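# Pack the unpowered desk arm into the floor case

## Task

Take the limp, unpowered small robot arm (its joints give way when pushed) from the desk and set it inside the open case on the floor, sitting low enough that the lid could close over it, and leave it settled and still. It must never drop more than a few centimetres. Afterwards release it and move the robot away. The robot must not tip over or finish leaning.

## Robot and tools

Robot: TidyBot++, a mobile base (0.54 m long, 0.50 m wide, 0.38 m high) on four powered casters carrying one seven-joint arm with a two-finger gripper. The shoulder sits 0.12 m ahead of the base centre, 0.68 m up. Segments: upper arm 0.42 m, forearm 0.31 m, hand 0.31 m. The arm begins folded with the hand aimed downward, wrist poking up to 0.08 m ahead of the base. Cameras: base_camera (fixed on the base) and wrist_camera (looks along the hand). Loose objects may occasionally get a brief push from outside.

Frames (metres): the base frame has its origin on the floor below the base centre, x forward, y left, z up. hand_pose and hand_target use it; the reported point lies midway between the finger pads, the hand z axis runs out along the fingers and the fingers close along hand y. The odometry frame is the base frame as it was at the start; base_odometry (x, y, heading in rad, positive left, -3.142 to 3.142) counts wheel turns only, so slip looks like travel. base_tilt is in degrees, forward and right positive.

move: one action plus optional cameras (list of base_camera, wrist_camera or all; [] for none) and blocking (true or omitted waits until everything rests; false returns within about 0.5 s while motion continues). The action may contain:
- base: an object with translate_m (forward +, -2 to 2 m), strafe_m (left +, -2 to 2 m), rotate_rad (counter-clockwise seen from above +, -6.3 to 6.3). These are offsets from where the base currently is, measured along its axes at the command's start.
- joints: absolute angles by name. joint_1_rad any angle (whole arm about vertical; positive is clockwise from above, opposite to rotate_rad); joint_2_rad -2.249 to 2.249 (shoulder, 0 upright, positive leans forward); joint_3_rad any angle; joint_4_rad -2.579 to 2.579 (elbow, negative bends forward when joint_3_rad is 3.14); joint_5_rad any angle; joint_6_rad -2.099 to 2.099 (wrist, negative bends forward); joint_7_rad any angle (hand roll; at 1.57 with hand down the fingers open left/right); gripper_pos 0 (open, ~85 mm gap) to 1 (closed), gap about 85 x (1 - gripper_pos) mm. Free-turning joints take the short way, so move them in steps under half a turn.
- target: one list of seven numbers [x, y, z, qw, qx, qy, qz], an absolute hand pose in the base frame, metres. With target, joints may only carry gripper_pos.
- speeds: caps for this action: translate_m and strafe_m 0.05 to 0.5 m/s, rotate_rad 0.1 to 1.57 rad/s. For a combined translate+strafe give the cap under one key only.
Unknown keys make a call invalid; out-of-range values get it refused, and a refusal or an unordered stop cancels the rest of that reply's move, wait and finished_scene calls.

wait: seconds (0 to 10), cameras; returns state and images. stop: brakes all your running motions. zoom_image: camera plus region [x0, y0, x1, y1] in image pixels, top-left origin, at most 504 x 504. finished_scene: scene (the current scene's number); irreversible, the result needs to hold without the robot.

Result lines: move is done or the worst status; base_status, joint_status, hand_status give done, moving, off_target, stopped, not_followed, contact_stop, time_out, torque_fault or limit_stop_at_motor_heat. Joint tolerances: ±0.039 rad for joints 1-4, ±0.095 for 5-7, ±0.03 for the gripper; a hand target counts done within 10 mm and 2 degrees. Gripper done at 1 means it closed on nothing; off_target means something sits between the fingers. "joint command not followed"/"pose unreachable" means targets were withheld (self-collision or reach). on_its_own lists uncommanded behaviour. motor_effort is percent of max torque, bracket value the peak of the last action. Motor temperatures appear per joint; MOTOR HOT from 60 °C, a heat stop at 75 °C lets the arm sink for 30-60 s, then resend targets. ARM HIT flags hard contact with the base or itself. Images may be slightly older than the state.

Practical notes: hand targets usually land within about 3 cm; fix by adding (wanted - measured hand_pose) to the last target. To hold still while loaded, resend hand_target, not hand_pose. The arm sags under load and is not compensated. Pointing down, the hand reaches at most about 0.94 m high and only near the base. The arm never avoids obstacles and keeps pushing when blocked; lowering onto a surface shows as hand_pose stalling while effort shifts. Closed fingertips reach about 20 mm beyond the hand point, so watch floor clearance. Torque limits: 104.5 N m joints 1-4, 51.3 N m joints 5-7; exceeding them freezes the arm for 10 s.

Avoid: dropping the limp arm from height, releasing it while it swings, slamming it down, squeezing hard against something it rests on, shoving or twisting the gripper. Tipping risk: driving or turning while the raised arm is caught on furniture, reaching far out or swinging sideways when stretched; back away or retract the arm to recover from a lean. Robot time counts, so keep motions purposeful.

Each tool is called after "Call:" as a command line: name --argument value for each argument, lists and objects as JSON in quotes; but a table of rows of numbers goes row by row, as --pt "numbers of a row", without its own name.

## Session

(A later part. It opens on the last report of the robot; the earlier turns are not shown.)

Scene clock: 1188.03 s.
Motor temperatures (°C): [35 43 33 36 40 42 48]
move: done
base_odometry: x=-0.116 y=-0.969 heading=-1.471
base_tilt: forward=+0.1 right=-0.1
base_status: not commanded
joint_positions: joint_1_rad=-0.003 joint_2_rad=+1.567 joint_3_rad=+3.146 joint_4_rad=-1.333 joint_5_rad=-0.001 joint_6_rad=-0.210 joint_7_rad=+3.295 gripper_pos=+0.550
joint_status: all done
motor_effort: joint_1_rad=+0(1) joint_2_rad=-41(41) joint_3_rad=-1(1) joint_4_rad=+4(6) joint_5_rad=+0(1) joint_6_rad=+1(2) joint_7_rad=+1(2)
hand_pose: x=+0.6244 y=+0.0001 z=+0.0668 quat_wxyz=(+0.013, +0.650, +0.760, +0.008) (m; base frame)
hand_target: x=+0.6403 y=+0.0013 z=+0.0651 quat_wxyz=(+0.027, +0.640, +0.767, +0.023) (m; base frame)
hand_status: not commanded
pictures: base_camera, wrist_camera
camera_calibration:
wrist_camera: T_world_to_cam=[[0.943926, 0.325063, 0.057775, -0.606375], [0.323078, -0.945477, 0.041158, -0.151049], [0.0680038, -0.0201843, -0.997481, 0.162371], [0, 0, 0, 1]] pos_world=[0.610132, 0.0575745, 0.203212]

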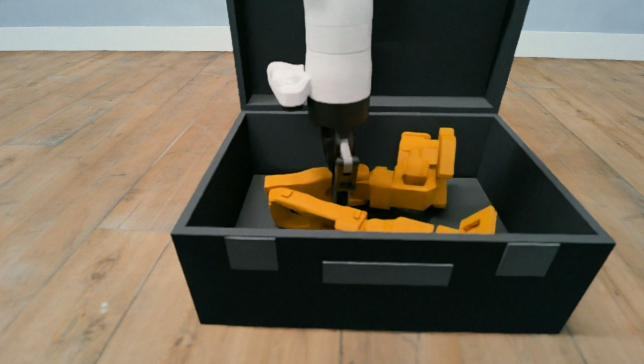

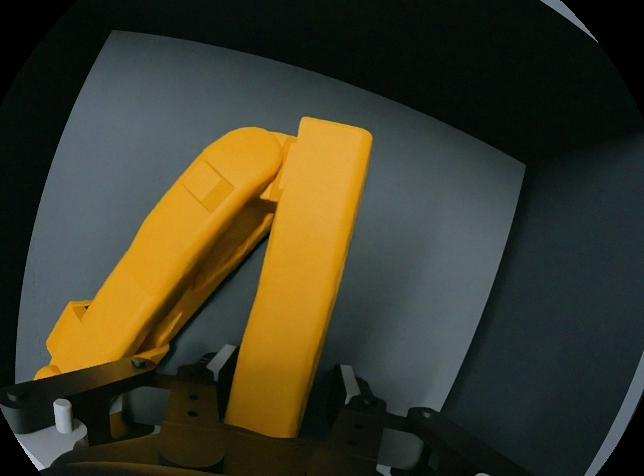

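Call:
move --joints '{"joint_2_rad": 1.454, "joint_4_rad": -1.417, "joint_6_rad": -0.27}'

Call:
move --joints '{"joint_2_rad": 1.152, "joint_4_rad": -1.6365, "joint_6_rad": -0.353}'

Call:
zoom_image --camera "base_camera" --region '[220, 70, 620, 270]'

Scene clock: 1197.47 s.
Motor temperatures (°C): [35 43 33 36 40 42 48]
move: done
base_odometry: x=-0.116 y=-0.969 heading=-1.471
base_tilt: forward=+0.1 right=-0.2
base_status: not commanded
joint_positions: joint_1_rad=-0.003 joint_2_rad=+1.453 joint_3_rad=+3.146 joint_4_rad=-1.408 joint_5_rad=-0.001 joint_6_rad=-0.249 joint_7_rad=+3.295 gripper_pos=+0.550
joint_status: all done
motor_effort: joint_1_rad=+0(1) joint_2_rad=-42(45) joint_3_rad=+0(1) joint_4_rad=+6(8) joint_5_rad=+0(1) joint_6_rad=+2(4) joint_7_rad=+1(3)
hand_pose: x=+0.6340 y=+0.0001 z=+0.1182 quat_wxyz=(+0.014, +0.650, +0.760, +0.009) (m; base frame)
hand_target: x=+0.6211 y=+0.0013 z=+0.1166 quat_wxyz=(+0.000, +0.641, +0.768, +0.000) (m; base frame)
hand_status: not commanded
pictures: base_camera, wrist_camera
camera_calibration:
wrist_camera: T_world_to_cam=[[0.944011, 0.324566, 0.0591558, -0.618634], [0.322526, -0.945648, 0.0415475, -0.155938], [0.0694255, -0.020142, -0.997384, 0.212089], [0, 0, 0, 1]] pos_world=[0.619568, 0.0575969, 0.254609]

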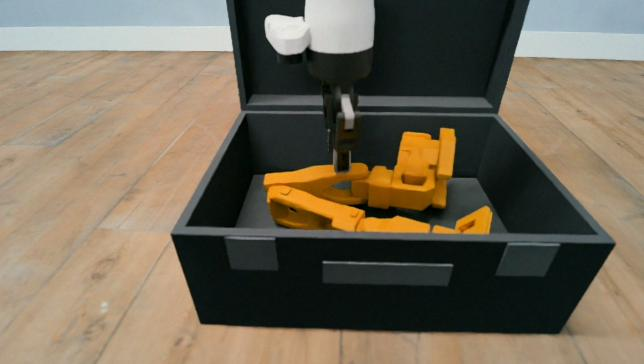

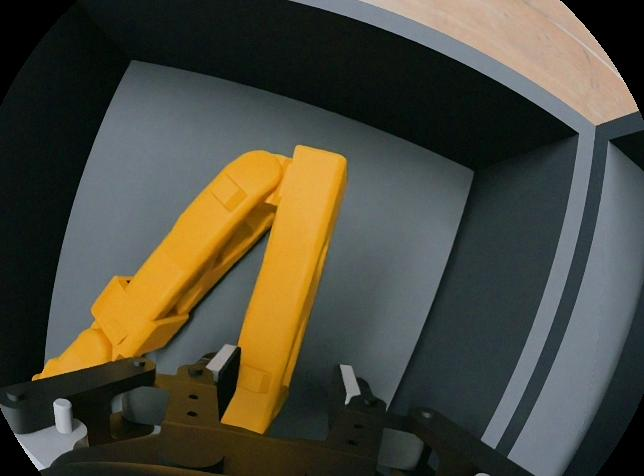

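Scene clock: 1199.00 s.
Motor temperatures (°C): [35 43 33 36 40 42 48]
move: done
base_odometry: x=-0.116 y=-0.969 heading=-1.471
base_tilt: forward=+0.1 right=-0.2
base_status: not commanded
joint_positions: joint_1_rad=-0.003 joint_2_rad=+1.141 joint_3_rad=+3.146 joint_4_rad=-1.612 joint_5_rad=-0.001 joint_6_rad=-0.305 joint_7_rad=+3.295 gripper_pos=+0.550
joint_status: all done
motor_effort: joint_1_rad=+0(1) joint_2_rad=-40(44) joint_3_rad=+0(1) joint_4_rad=+7(8) joint_5_rad=+0(2) joint_6_rad=+1(2) joint_7_rad=+2(2)
hand_pose: x=+0.6468 y=+0.0002 z=+0.2560 quat_wxyz=(+0.033, +0.650, +0.759, +0.026) (m; base frame)
hand_target: x=+0.6121 y=+0.0013 z=+0.2467 quat_wxyz=(+0.000, +0.641, +0.768, +0.000) (m; base frame)
hand_status: not commanded
pictures: base_camera, wrist_camera
camera_calibration:
wrist_camera: T_world_to_cam=[[0.940057, 0.323432, 0.108094, -0.64886], [0.318866, -0.946046, 0.0576259, -0.16742], [0.1209, -0.0197042, -0.992469, 0.314121], [0, 0, 0, 1]] pos_world=[0.625373, 0.0576643, 0.391541]

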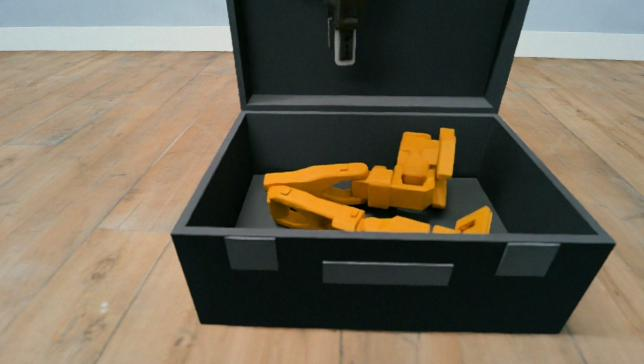

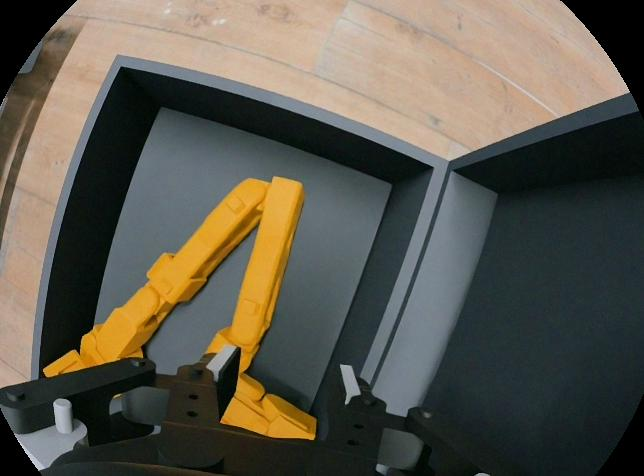

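Scaled by 1.260.

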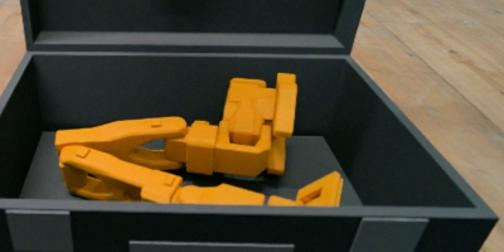

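Call:
move --joints '{"joint_2_rad": 0.745, "joint_4_rad": -1.80, "joint_6_rad": -0.62, "gripper_pos": 1.0}' --base '{"translate_m": -0.06}'

Call:
zoom_image --camera "base_camera" --region '[220, 50, 620, 270]'

Scene clock: 1212.73 s.
Motor temperatures (°C): [35 43 33 36 40 42 48]
move: done
base_odometry: x=-0.121 y=-0.909 heading=-1.471
base_tilt: forward=+0.1 right=-0.2
base_status: done
joint_positions: joint_1_rad=-0.003 joint_2_rad=+0.736 joint_3_rad=+3.146 joint_4_rad=-1.776 joint_5_rad=-0.001 joint_6_rad=-0.569 joint_7_rad=+3.295 gripper_pos=+0.999
joint_status: all done
motor_effort: joint_1_rad=+0(2) joint_2_rad=-34(42) joint_3_rad=+0(1) joint_4_rad=+10(11) joint_5_rad=+1(2) joint_6_rad=+0(2) joint_7_rad=+2(2)
hand_pose: x=+0.6051 y=+0.0004 z=+0.4286 quat_wxyz=(+0.023, +0.651, +0.758, +0.018) (m; base frame)
hand_target: x=+0.5736 y=+0.0013 z=+0.4198 quat_wxyz=(-0.009, +0.640, +0.768, -0.008) (m; base frame)
hand_status: not commanded
pictures: base_camera, wrist_camera
camera_calibration:
wrist_camera: T_world_to_cam=[[0.943005, 0.321578, 0.0856138, -0.620467], [0.318429, -0.946702, 0.0485702, -0.159772], [0.0966698, -0.01854, -0.995144, 0.506259], [0, 0, 0, 1]] pos_world=[0.587039, 0.0576582, 0.564681]

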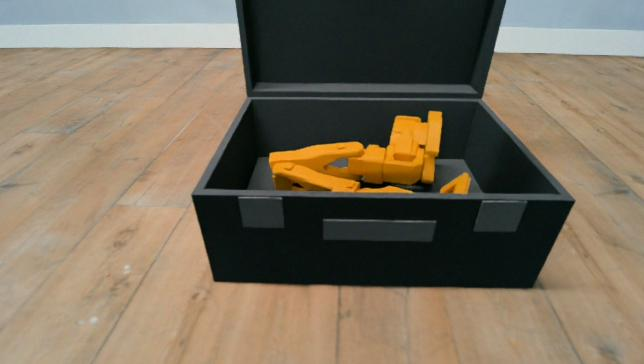

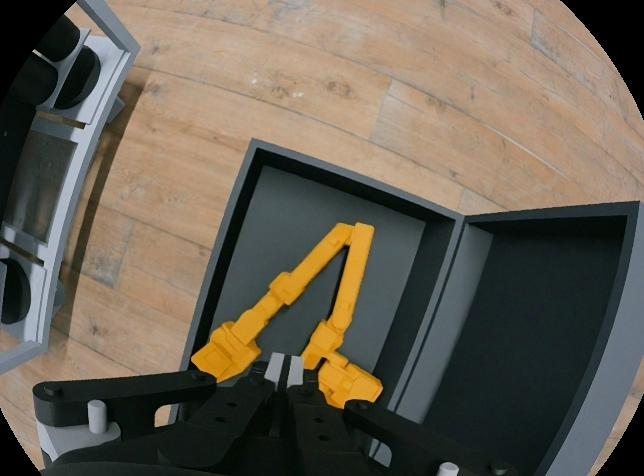

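Scaled by 1.260.

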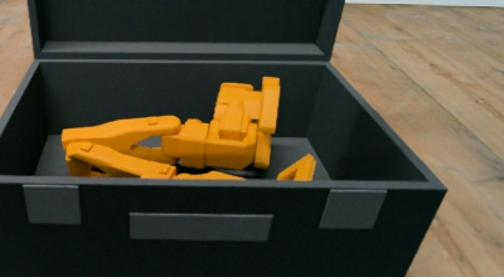

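Call:
zoom_image --camera "wrist_camera" --region '[160, 190, 420, 430]'

Scaled by 1.938.

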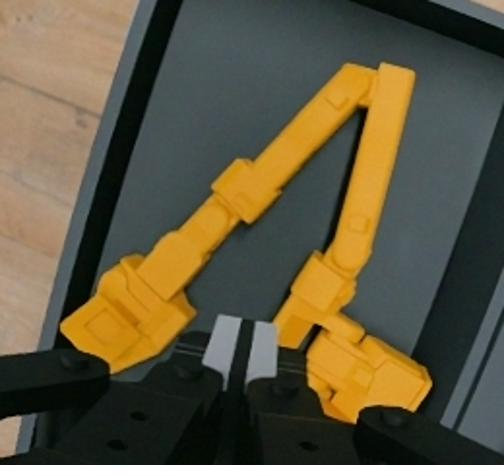

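Call:
move --base '{"strafe_m": -0.16, "translate_m": -0.06}'

Call:
zoom_image --camera "wrist_camera" --region '[160, 100, 480, 400]'

Call:
zoom_image --camera "base_camera" --region '[120, 30, 520, 230]'

Scene clock: 1245.10 s.
Motor temperatures (°C): [35 42 33 36 40 42 48]
move: done
base_odometry: x=-0.287 y=-0.865 heading=-1.471
base_tilt: forward=+0.1 right=-0.2
base_status: done
joint_positions: joint_1_rad=+0.006 joint_2_rad=+0.736 joint_3_rad=+3.146 joint_4_rad=-1.779 joint_5_rad=-0.001 joint_6_rad=-0.574 joint_7_rad=+3.295 gripper_pos=+0.999
joint_status: not commanded
motor_effort: joint_1_rad=+0(4) joint_2_rad=-34(35) joint_3_rad=+0(2) joint_4_rad=+10(11) joint_5_rad=+1(1) joint_6_rad=+0(1) joint_7_rad=+2(2)
hand_pose: x=+0.6021 y=-0.0037 z=+0.4281 quat_wxyz=(+0.021, +0.654, +0.756, +0.016) (m; base frame)
hand_target: x=+0.5736 y=+0.0013 z=+0.4198 quat_wxyz=(-0.009, +0.640, +0.768, -0.008) (m; base frame)
hand_status: not commanded
pictures: base_camera, wrist_camera
camera_calibration:
wrist_camera: T_world_to_cam=[[0.946285, 0.313671, 0.0784601, -0.615263], [0.310856, -0.949336, 0.0461431, -0.157025], [0.0889588, -0.0192747, -0.995849, 0.510849], [0, 0, 0, 1]] pos_world=[0.585582, 0.0537668, 0.564248]

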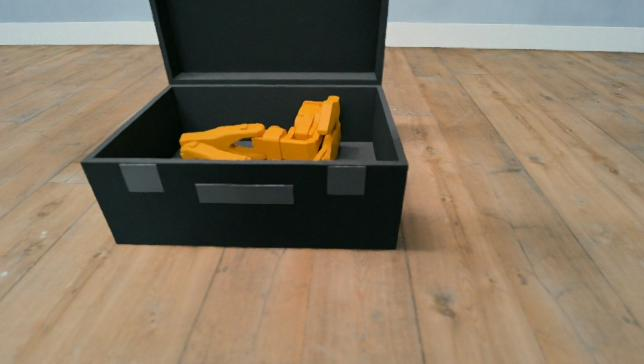

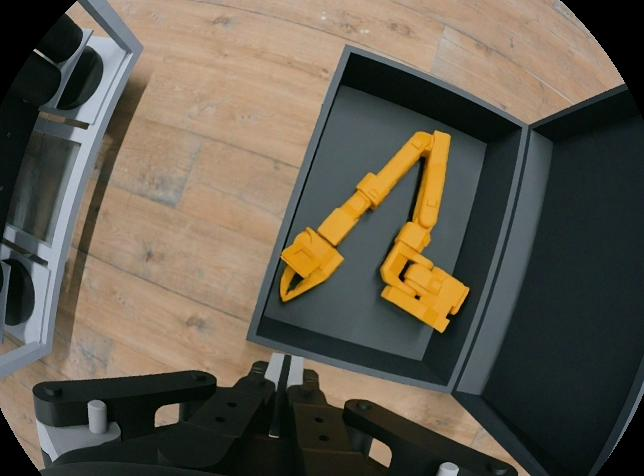

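Scaled by 1.575.

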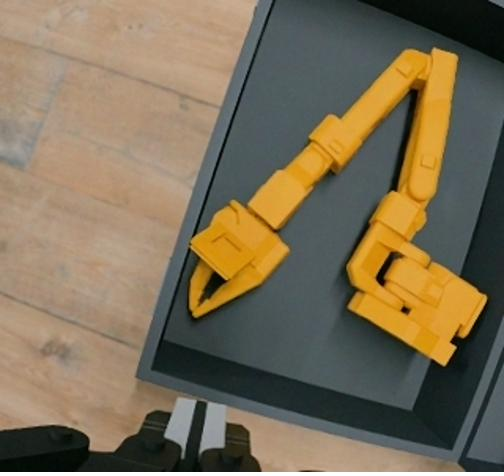

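Scaled by 1.260.

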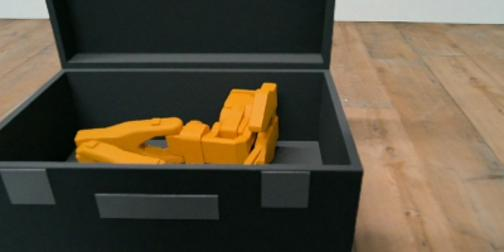

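Call:
zoom_image --camera "base_camera" --region '[160, 70, 360, 190]'

Call:
zoom_image --camera "wrist_camera" --region '[250, 200, 380, 320]'

Scaled by 2.520.

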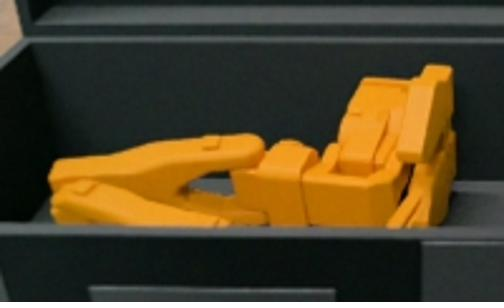

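Scaled by 3.877.

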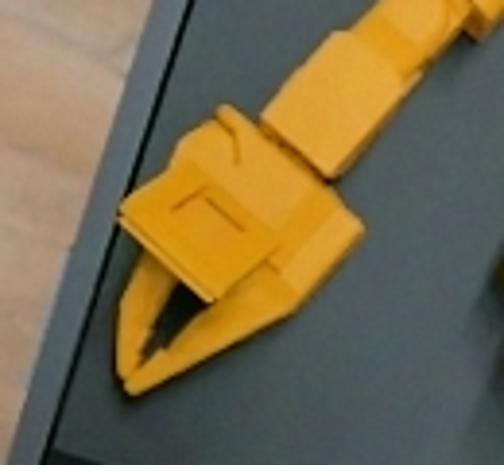

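Call:
move --base '{"strafe_m": 0.012}' --joints '{"joint_2_rad": 1.2595, "joint_4_rad": -1.61, "joint_6_rad": -0.32}'

Call:
zoom_image --camera "base_camera" --region '[160, 30, 400, 190]'

Call:
zoom_image --camera "wrist_camera" --region '[150, 250, 400, 450]'

Scene clock: 1291.73 s.
Motor temperatures (°C): [35 42 33 36 40 42 48]
move: done
base_odometry: x=-0.275 y=-0.864 heading=-1.471
base_tilt: forward=+0.1 right=-0.2
base_status: done
joint_positions: joint_1_rad=-0.003 joint_2_rad=+1.245 joint_3_rad=+3.146 joint_4_rad=-1.636 joint_5_rad=-0.001 joint_6_rad=-0.369 joint_7_rad=+3.295 gripper_pos=+0.999
joint_status: all done
motor_effort: joint_1_rad=+0(3) joint_2_rad=-38(40) joint_3_rad=+0(2) joint_4_rad=+4(10) joint_5_rad=+1(1) joint_6_rad=-1(2) joint_7_rad=+2(3)
hand_pose: x=+0.5650 y=-0.0002 z=+0.2034 quat_wxyz=(-0.040, +0.650, +0.758, -0.037) (m; base frame)
hand_target: x=+0.5891 y=+0.0013 z=+0.1970 quat_wxyz=(-0.018, +0.640, +0.768, -0.015) (m; base frame)
hand_status: not commanded
pictures: base_camera, wrist_camera
camera_calibration:
wrist_camera: T_world_to_cam=[[0.94366, 0.322566, -0.0738736, -0.531168], [0.323163, -0.946335, -0.0040542, -0.128595], [-0.0712169, -0.0200474, -0.997259, 0.38124], [0, 0, 0, 1]] pos_world=[0.56995, 0.0572855, 0.340435]

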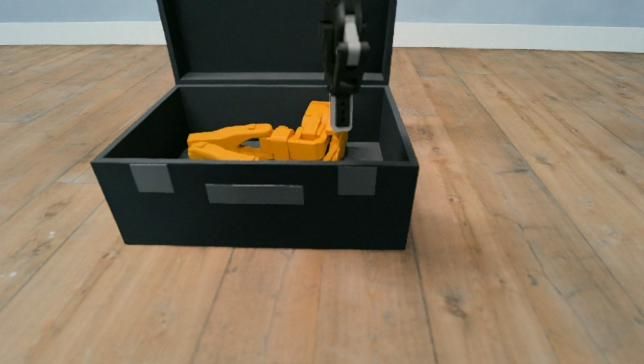

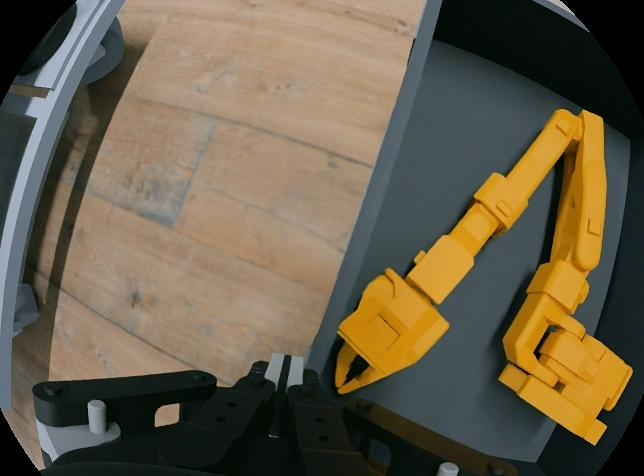

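Scaled by 2.100.

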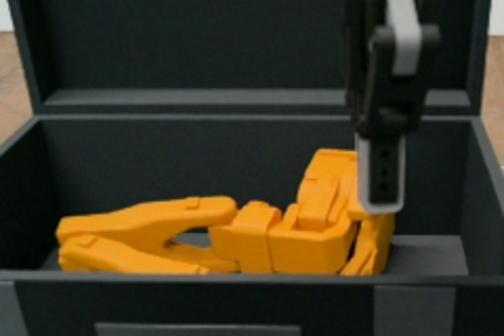

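Scaled by 2.016.

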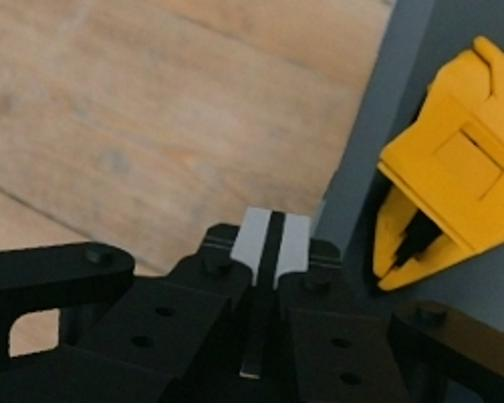

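Call:
move --base '{"strafe_m": 0.008}' --joints '{"joint_2_rad": 1.2595, "joint_4_rad": -1.61, "joint_6_rad": -0.21}'

Call:
zoom_image --camera "wrist_camera" --region '[150, 250, 400, 450]'

Scene clock: 1300.20 s.
Motor temperatures (°C): [35 42 33 36 40 42 48]
move: done
base_odometry: x=-0.267 y=-0.863 heading=-1.471
base_tilt: forward=+0.1 right=-0.2
base_status: done
joint_positions: joint_1_rad=-0.003 joint_2_rad=+1.245 joint_3_rad=+3.146 joint_4_rad=-1.625 joint_5_rad=-0.001 joint_6_rad=-0.243 joint_7_rad=+3.295 gripper_pos=+0.999
joint_status: all done
motor_effort: joint_1_rad=+0(4) joint_2_rad=-39(40) joint_3_rad=-1(2) joint_4_rad=+5(6) joint_5_rad=+1(1) joint_6_rad=+0(2) joint_7_rad=+2(2)
hand_pose: x=+0.6109 y=+0.0001 z=+0.2025 quat_wxyz=(+0.012, +0.651, +0.759, +0.008) (m; base frame)
hand_target: x=+0.6233 y=+0.0013 z=+0.1972 quat_wxyz=(+0.024, +0.640, +0.768, +0.020) (m; base frame)
hand_status: not commanded
pictures: base_camera, wrist_camera
camera_calibration:
wrist_camera: T_world_to_cam=[[0.9445, 0.323748, 0.0557408, -0.601384], [0.321868, -0.945932, 0.0401694, -0.15127], [0.0657318, -0.0199988, -0.997637, 0.30007], [0, 0, 0, 1]] pos_world=[0.596972, 0.0576072, 0.338959]

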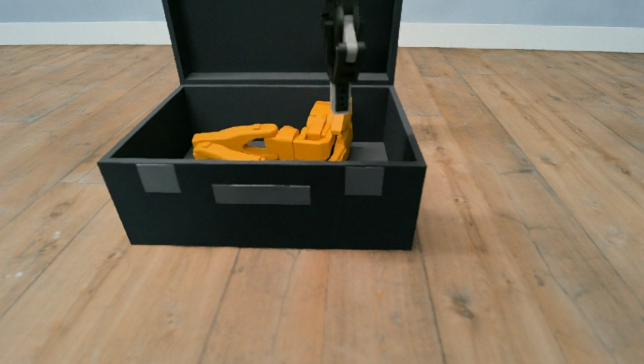

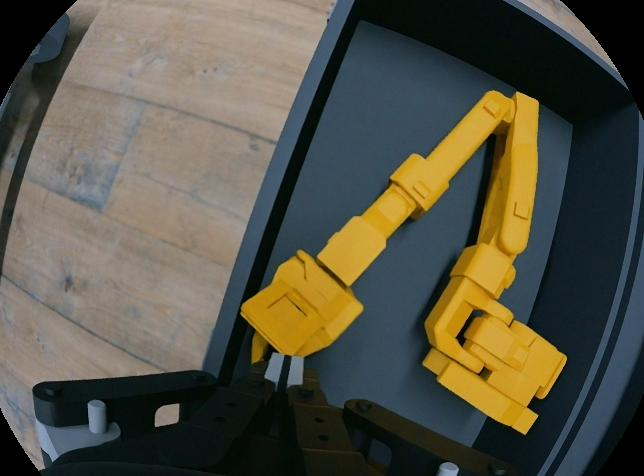

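Scaled by 2.016.

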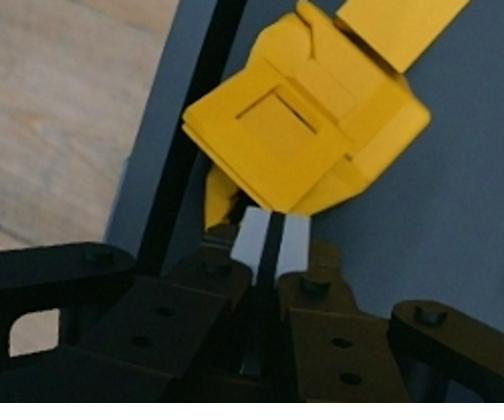

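Call:
move --joints '{"joint_2_rad": 1.352, "joint_4_rad": -1.547, "joint_6_rad": -0.225}'

Call:
zoom_image --camera "wrist_camera" --region '[150, 250, 400, 450]'

Scene clock: 1312.63 s.
Motor temperatures (°C): [35 42 33 36 40 42 48]
move: done
base_odometry: x=-0.267 y=-0.863 heading=-1.471
base_tilt: forward=+0.1 right=-0.3
base_status: not commanded
joint_positions: joint_1_rad=-0.003 joint_2_rad=+1.341 joint_3_rad=+3.146 joint_4_rad=-1.568 joint_5_rad=-0.001 joint_6_rad=-0.243 joint_7_rad=+3.295 gripper_pos=+0.999
joint_status: all done
motor_effort: joint_1_rad=+0(1) joint_2_rad=-39(41) joint_3_rad=+0(1) joint_4_rad=+4(6) joint_5_rad=+1(1) joint_6_rad=+0(1) joint_7_rad=+1(2)
hand_pose: x=+0.5977 y=+0.0001 z=+0.1604 quat_wxyz=(-0.003, +0.650, +0.760, -0.005) (m; base frame)
hand_target: x=+0.6107 y=+0.0013 z=+0.1567 quat_wxyz=(+0.007, +0.641, +0.768, +0.006) (m; base frame)
hand_status: not commanded
pictures: base_camera, wrist_camera
camera_calibration:
wrist_camera: T_world_to_cam=[[0.945878, 0.323999, 0.0184493, -0.581428], [0.323447, -0.945842, 0.0276508, -0.144342], [0.026409, -0.0201869, -0.999447, 0.282763], [0, 0, 0, 1]] pos_world=[0.589179, 0.057565, 0.297325]

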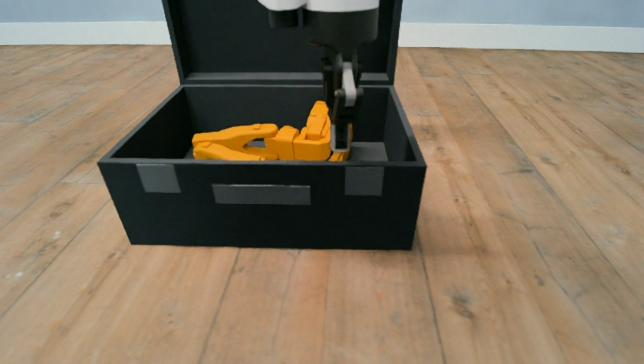

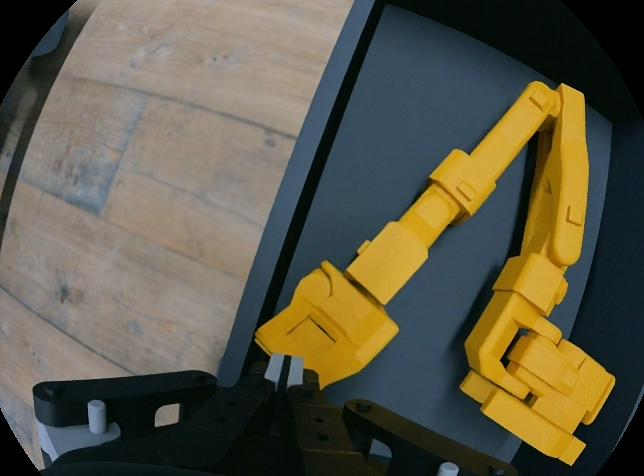

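Scaled by 2.016.

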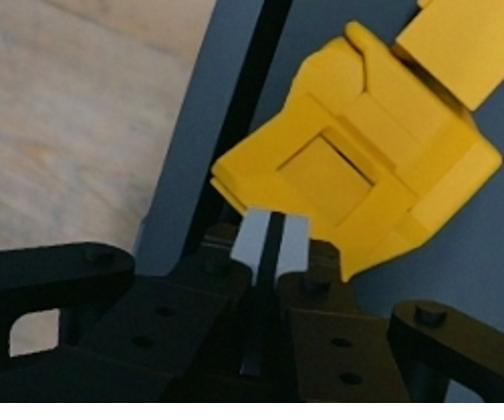

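Call:
move --joints '{"joint_2_rad": 1.433, "joint_4_rad": -1.485, "joint_6_rad": -0.19}'

Call:
zoom_image --camera "wrist_camera" --region '[150, 250, 400, 450]'

Call:
zoom_image --camera "base_camera" --region '[260, 70, 420, 190]'

Scene clock: 1321.70 s.
Motor temperatures (°C): [35 42 33 36 40 42 48]
move: off_target
base_odometry: x=-0.267 y=-0.863 heading=-1.471
base_tilt: forward=+0.1 right=-0.2
base_status: not commanded
joint_positions: joint_1_rad=+0.003 joint_2_rad=+1.362 joint_3_rad=+3.147 joint_4_rad=-1.524 joint_5_rad=-0.001 joint_6_rad=-0.242 joint_7_rad=+3.295 gripper_pos=+0.999
joint_status: joint_2_rad off_target (ended at +1.362, target +1.433); joint_4_rad off_target (ended at -1.524, target -1.485); the others done
motor_effort: joint_1_rad=-2(3) joint_2_rad=-31(39) joint_3_rad=-3(6) joint_4_rad=+7(9) joint_5_rad=+0(1) joint_6_rad=+4(6) joint_7_rad=+1(2)
hand_pose: x=+0.6138 y=-0.0033 z=+0.1534 quat_wxyz=(+0.006, +0.653, +0.758, +0.002) (m; base frame)
hand_target: x=+0.6159 y=+0.0013 z=+0.1220 quat_wxyz=(+0.013, +0.640, +0.768, +0.011) (m; base frame)
hand_status: not commanded
pictures: base_camera, wrist_camera
camera_calibration:
wrist_camera: T_world_to_cam=[[0.947134, 0.318298, 0.040294, -0.59957], [0.316991, -0.947759, 0.0356341, -0.149764], [0.0495312, -0.0209774, -0.998552, 0.260895], [0, 0, 0, 1]] pos_world=[0.602425, 0.0543742, 0.290013]

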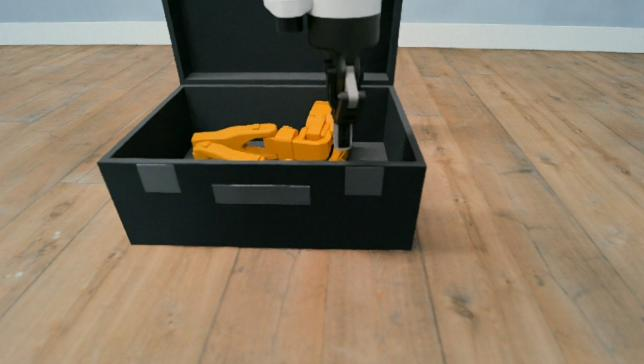

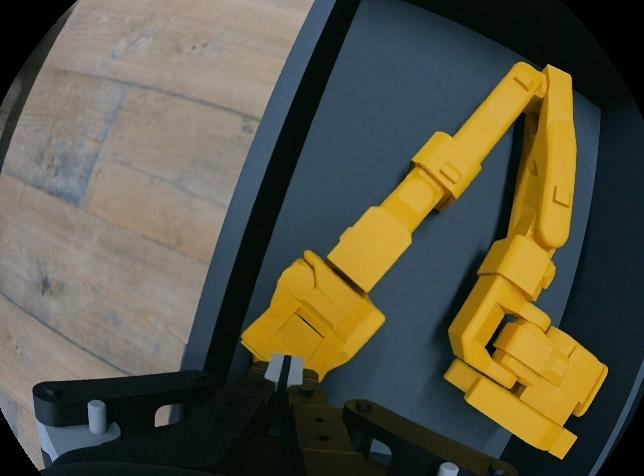

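Scaled by 2.016.

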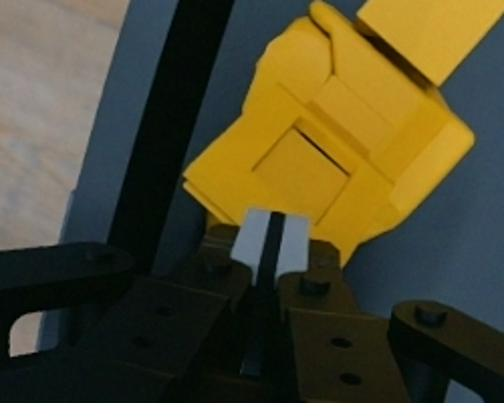

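Scaled by 3.150.

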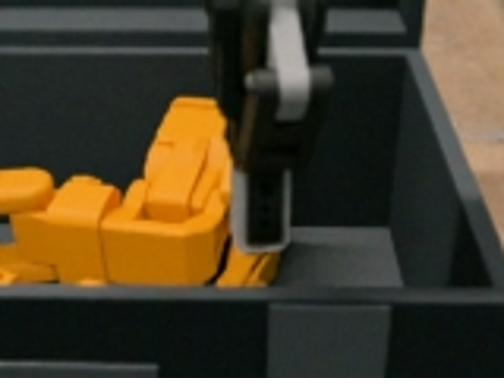

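Call:
move --joints '{"joint_2_rad": 1.50, "joint_4_rad": -1.44, "joint_6_rad": -0.21}'

Call:
zoom_image --camera "wrist_camera" --region '[150, 250, 400, 450]'

Scene clock: 1331.87 s.
Motor temperatures (°C): [35 41 33 36 40 42 48]
move: off_target
base_odometry: x=-0.267 y=-0.863 heading=-1.471
base_tilt: forward=+0.1 right=-0.1
base_status: not commanded
joint_positions: joint_1_rad=+0.012 joint_2_rad=+1.396 joint_3_rad=+3.151 joint_4_rad=-1.445 joint_5_rad=-0.001 joint_6_rad=-0.230 joint_7_rad=+3.295 gripper_pos=+0.999
joint_status: joint_2_rad off_target (ended at +1.396, target +1.500); the others done
motor_effort: joint_1_rad=-1(4) joint_2_rad=-25(30) joint_3_rad=-3(6) joint_4_rad=+2(8) joint_5_rad=-1(1) joint_6_rad=+0(5) joint_7_rad=+1(2)
hand_pose: x=+0.6483 y=-0.0107 z=+0.1443 quat_wxyz=(+0.030, +0.656, +0.754, +0.020) (m; base frame)
hand_target: x=+0.5990 y=+0.0013 z=+0.0923 quat_wxyz=(-0.003, +0.641, +0.768, -0.003) (m; base frame)
hand_status: not commanded
pictures: base_camera, wrist_camera
camera_calibration:
wrist_camera: T_world_to_cam=[[0.946252, 0.30947, 0.0939999, -0.636803], [0.305144, -0.950556, 0.0577186, -0.163006], [0.107214, -0.0259329, -0.993898, 0.211838], [0, 0, 0, 1]] pos_world=[0.629604, 0.0476187, 0.279813]

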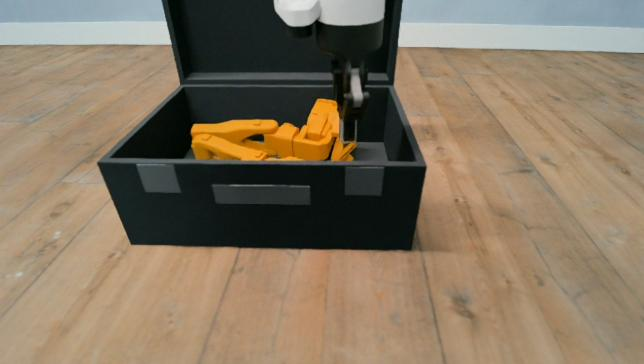

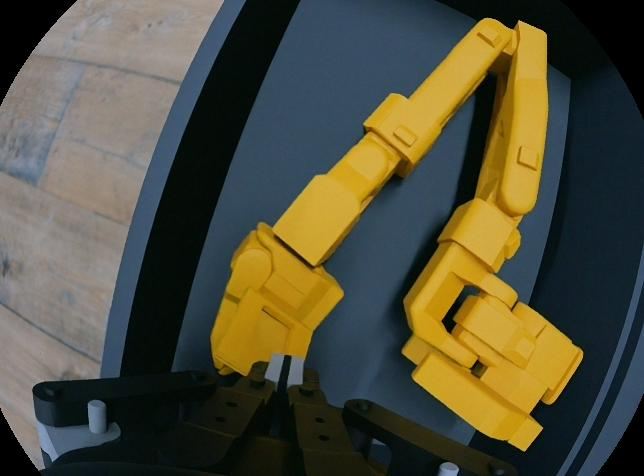

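Scaled by 2.016.

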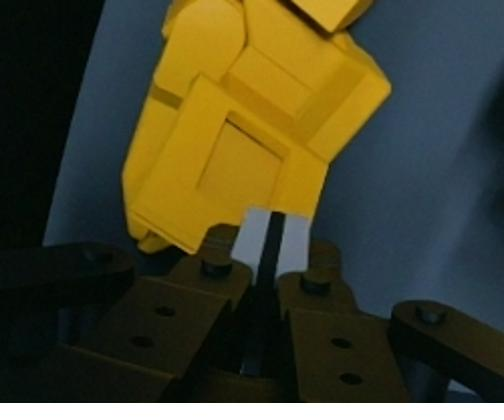

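Call:
move --joints '{"joint_2_rad": 1.30, "joint_4_rad": -1.58, "joint_6_rad": -0.25}' --cameras '[]'

Call:
move --joints '{"joint_2_rad": 0.745, "joint_4_rad": -1.80, "joint_6_rad": -0.62}'

Call:
zoom_image --camera "wrist_camera" --region '[200, 80, 560, 420]'

Call:
zoom_image --camera "base_camera" --region '[160, 60, 420, 200]'

Scene clock: 1340.37 s.
Motor temperatures (°C): [35 41 33 36 40 42 48]
move: done
base_odometry: x=-0.267 y=-0.863 heading=-1.471
base_tilt: forward=+0.0 right=-0.2
base_status: not commanded
joint_positions: joint_1_rad=+0.005 joint_2_rad=+1.293 joint_3_rad=+3.150 joint_4_rad=-1.561 joint_5_rad=-0.001 joint_6_rad=-0.232 joint_7_rad=+3.295 gripper_pos=+0.999
joint_status: all done
motor_effort: joint_1_rad=+0(2) joint_2_rad=-40(42) joint_3_rad=+0(3) joint_4_rad=+5(6) joint_5_rad=+0(1) joint_6_rad=+0(2) joint_7_rad=+2(2)
hand_pose: x=+0.6302 y=-0.0066 z=+0.1850 quat_wxyz=(+0.024, +0.654, +0.756, +0.015) (m; base frame)
hand_target: x=+0.6093 y=+0.0013 z=+0.1794 quat_wxyz=(+0.004, +0.641, +0.768, +0.004) (m; base frame)
hand_status: not commanded
pictures: none
No camera images: "cameras" was empty.

Scene clock: 1342.17 s.
Motor temperatures (°C): [35 41 33 36 40 42 48]
move: done
base_odometry: x=-0.267 y=-0.863 heading=-1.471
base_tilt: forward=+0.1 right=-0.2
base_status: not commanded
joint_positions: joint_1_rad=+0.005 joint_2_rad=+0.740 joint_3_rad=+3.150 joint_4_rad=-1.776 joint_5_rad=-0.001 joint_6_rad=-0.569 joint_7_rad=+3.295 gripper_pos=+0.999
joint_status: all done
motor_effort: joint_1_rad=+1(1) joint_2_rad=-34(43) joint_3_rad=+0(1) joint_4_rad=+10(10) joint_5_rad=+1(2) joint_6_rad=+0(2) joint_7_rad=+2(3)
hand_pose: x=+0.6043 y=-0.0056 z=+0.4268 quat_wxyz=(+0.023, +0.655, +0.755, +0.016) (m; base frame)
hand_target: x=+0.5736 y=+0.0013 z=+0.4198 quat_wxyz=(-0.009, +0.640, +0.768, -0.008) (m; base frame)
hand_status: not commanded
pictures: base_camera, wrist_camera
camera_calibration:
wrist_camera: T_world_to_cam=[[0.946725, 0.311548, 0.0815478, -0.618203], [0.308297, -0.949968, 0.0501352, -0.159652], [0.0930873, -0.0223233, -0.995408, 0.506706], [0, 0, 0, 1]] pos_world=[0.58732, 0.0522463, 0.562797]

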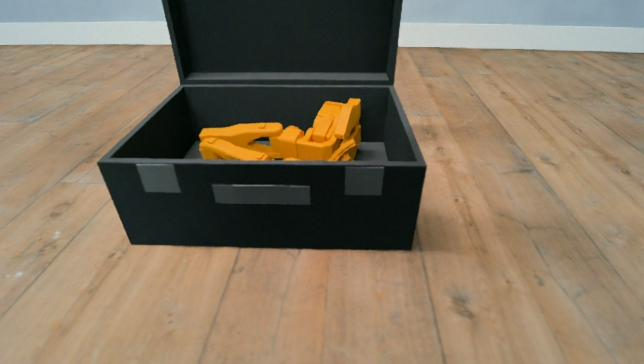

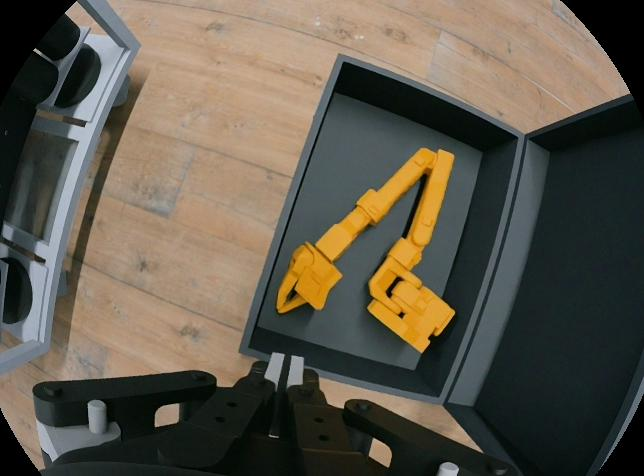

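Scaled by 1.400.

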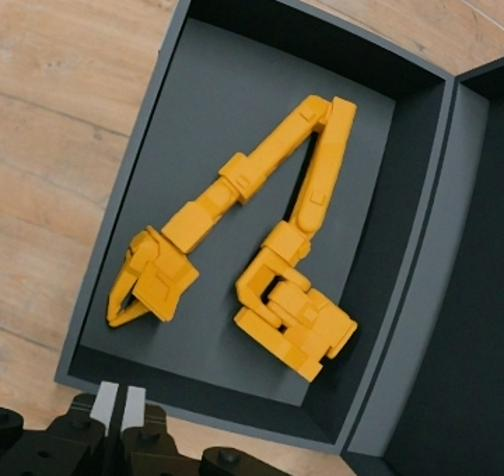

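Scaled by 1.938.

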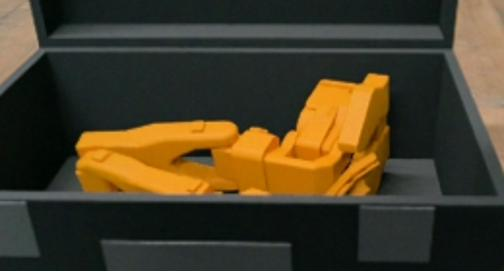

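Call:
move --base '{"translate_m": -0.35}'

Call:
finished_scene --scene 1

Scene clock: 1369.93 s.
Motor temperatures (°C): [35 41 33 36 40 42 48]
move: done
base_odometry: x=-0.302 y=-0.515 heading=-1.471
base_tilt: forward=+0.1 right=-0.2
base_status: done
joint_positions: joint_1_rad=+0.005 joint_2_rad=+0.737 joint_3_rad=+3.150 joint_4_rad=-1.785 joint_5_rad=-0.001 joint_6_rad=-0.579 joint_7_rad=+3.295 gripper_pos=+0.999
joint_status: not commanded
motor_effort: joint_1_rad=+0(1) joint_2_rad=-34(36) joint_3_rad=+0(0) joint_4_rad=+10(11) joint_5_rad=+0(1) joint_6_rad=+0(1) joint_7_rad=+1(2)
hand_pose: x=+0.5968 y=-0.0055 z=+0.4261 quat_wxyz=(+0.017, +0.655, +0.755, +0.011) (m; base frame)
hand_target: x=+0.5736 y=+0.0013 z=+0.4198 quat_wxyz=(-0.009, +0.640, +0.768, -0.008) (m; base frame)
hand_status: not commanded
pictures: base_camera, wrist_camera
camera_calibration:
wrist_camera: T_world_to_cam=[[0.947963, 0.311432, 0.0661489, -0.605244], [0.308972, -0.950011, 0.0448933, -0.155394], [0.0768234, -0.022119, -0.996799, 0.516961], [0, 0, 0, 1]] pos_world=[0.582047, 0.0523013, 0.562319]

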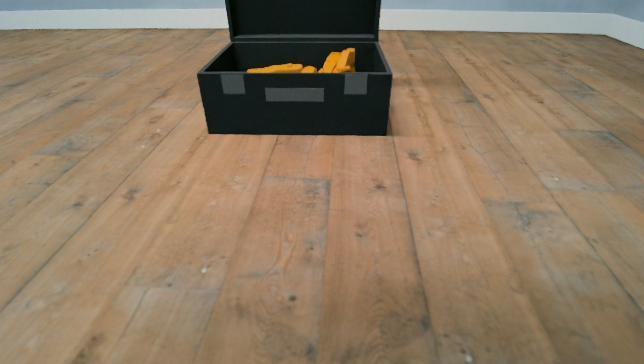

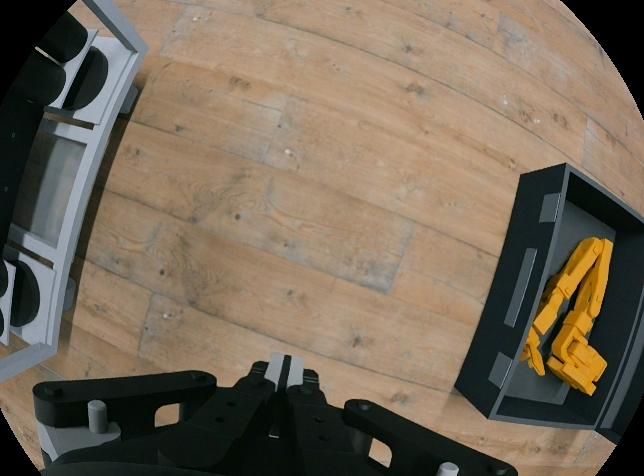

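The scene is finished: the task was done.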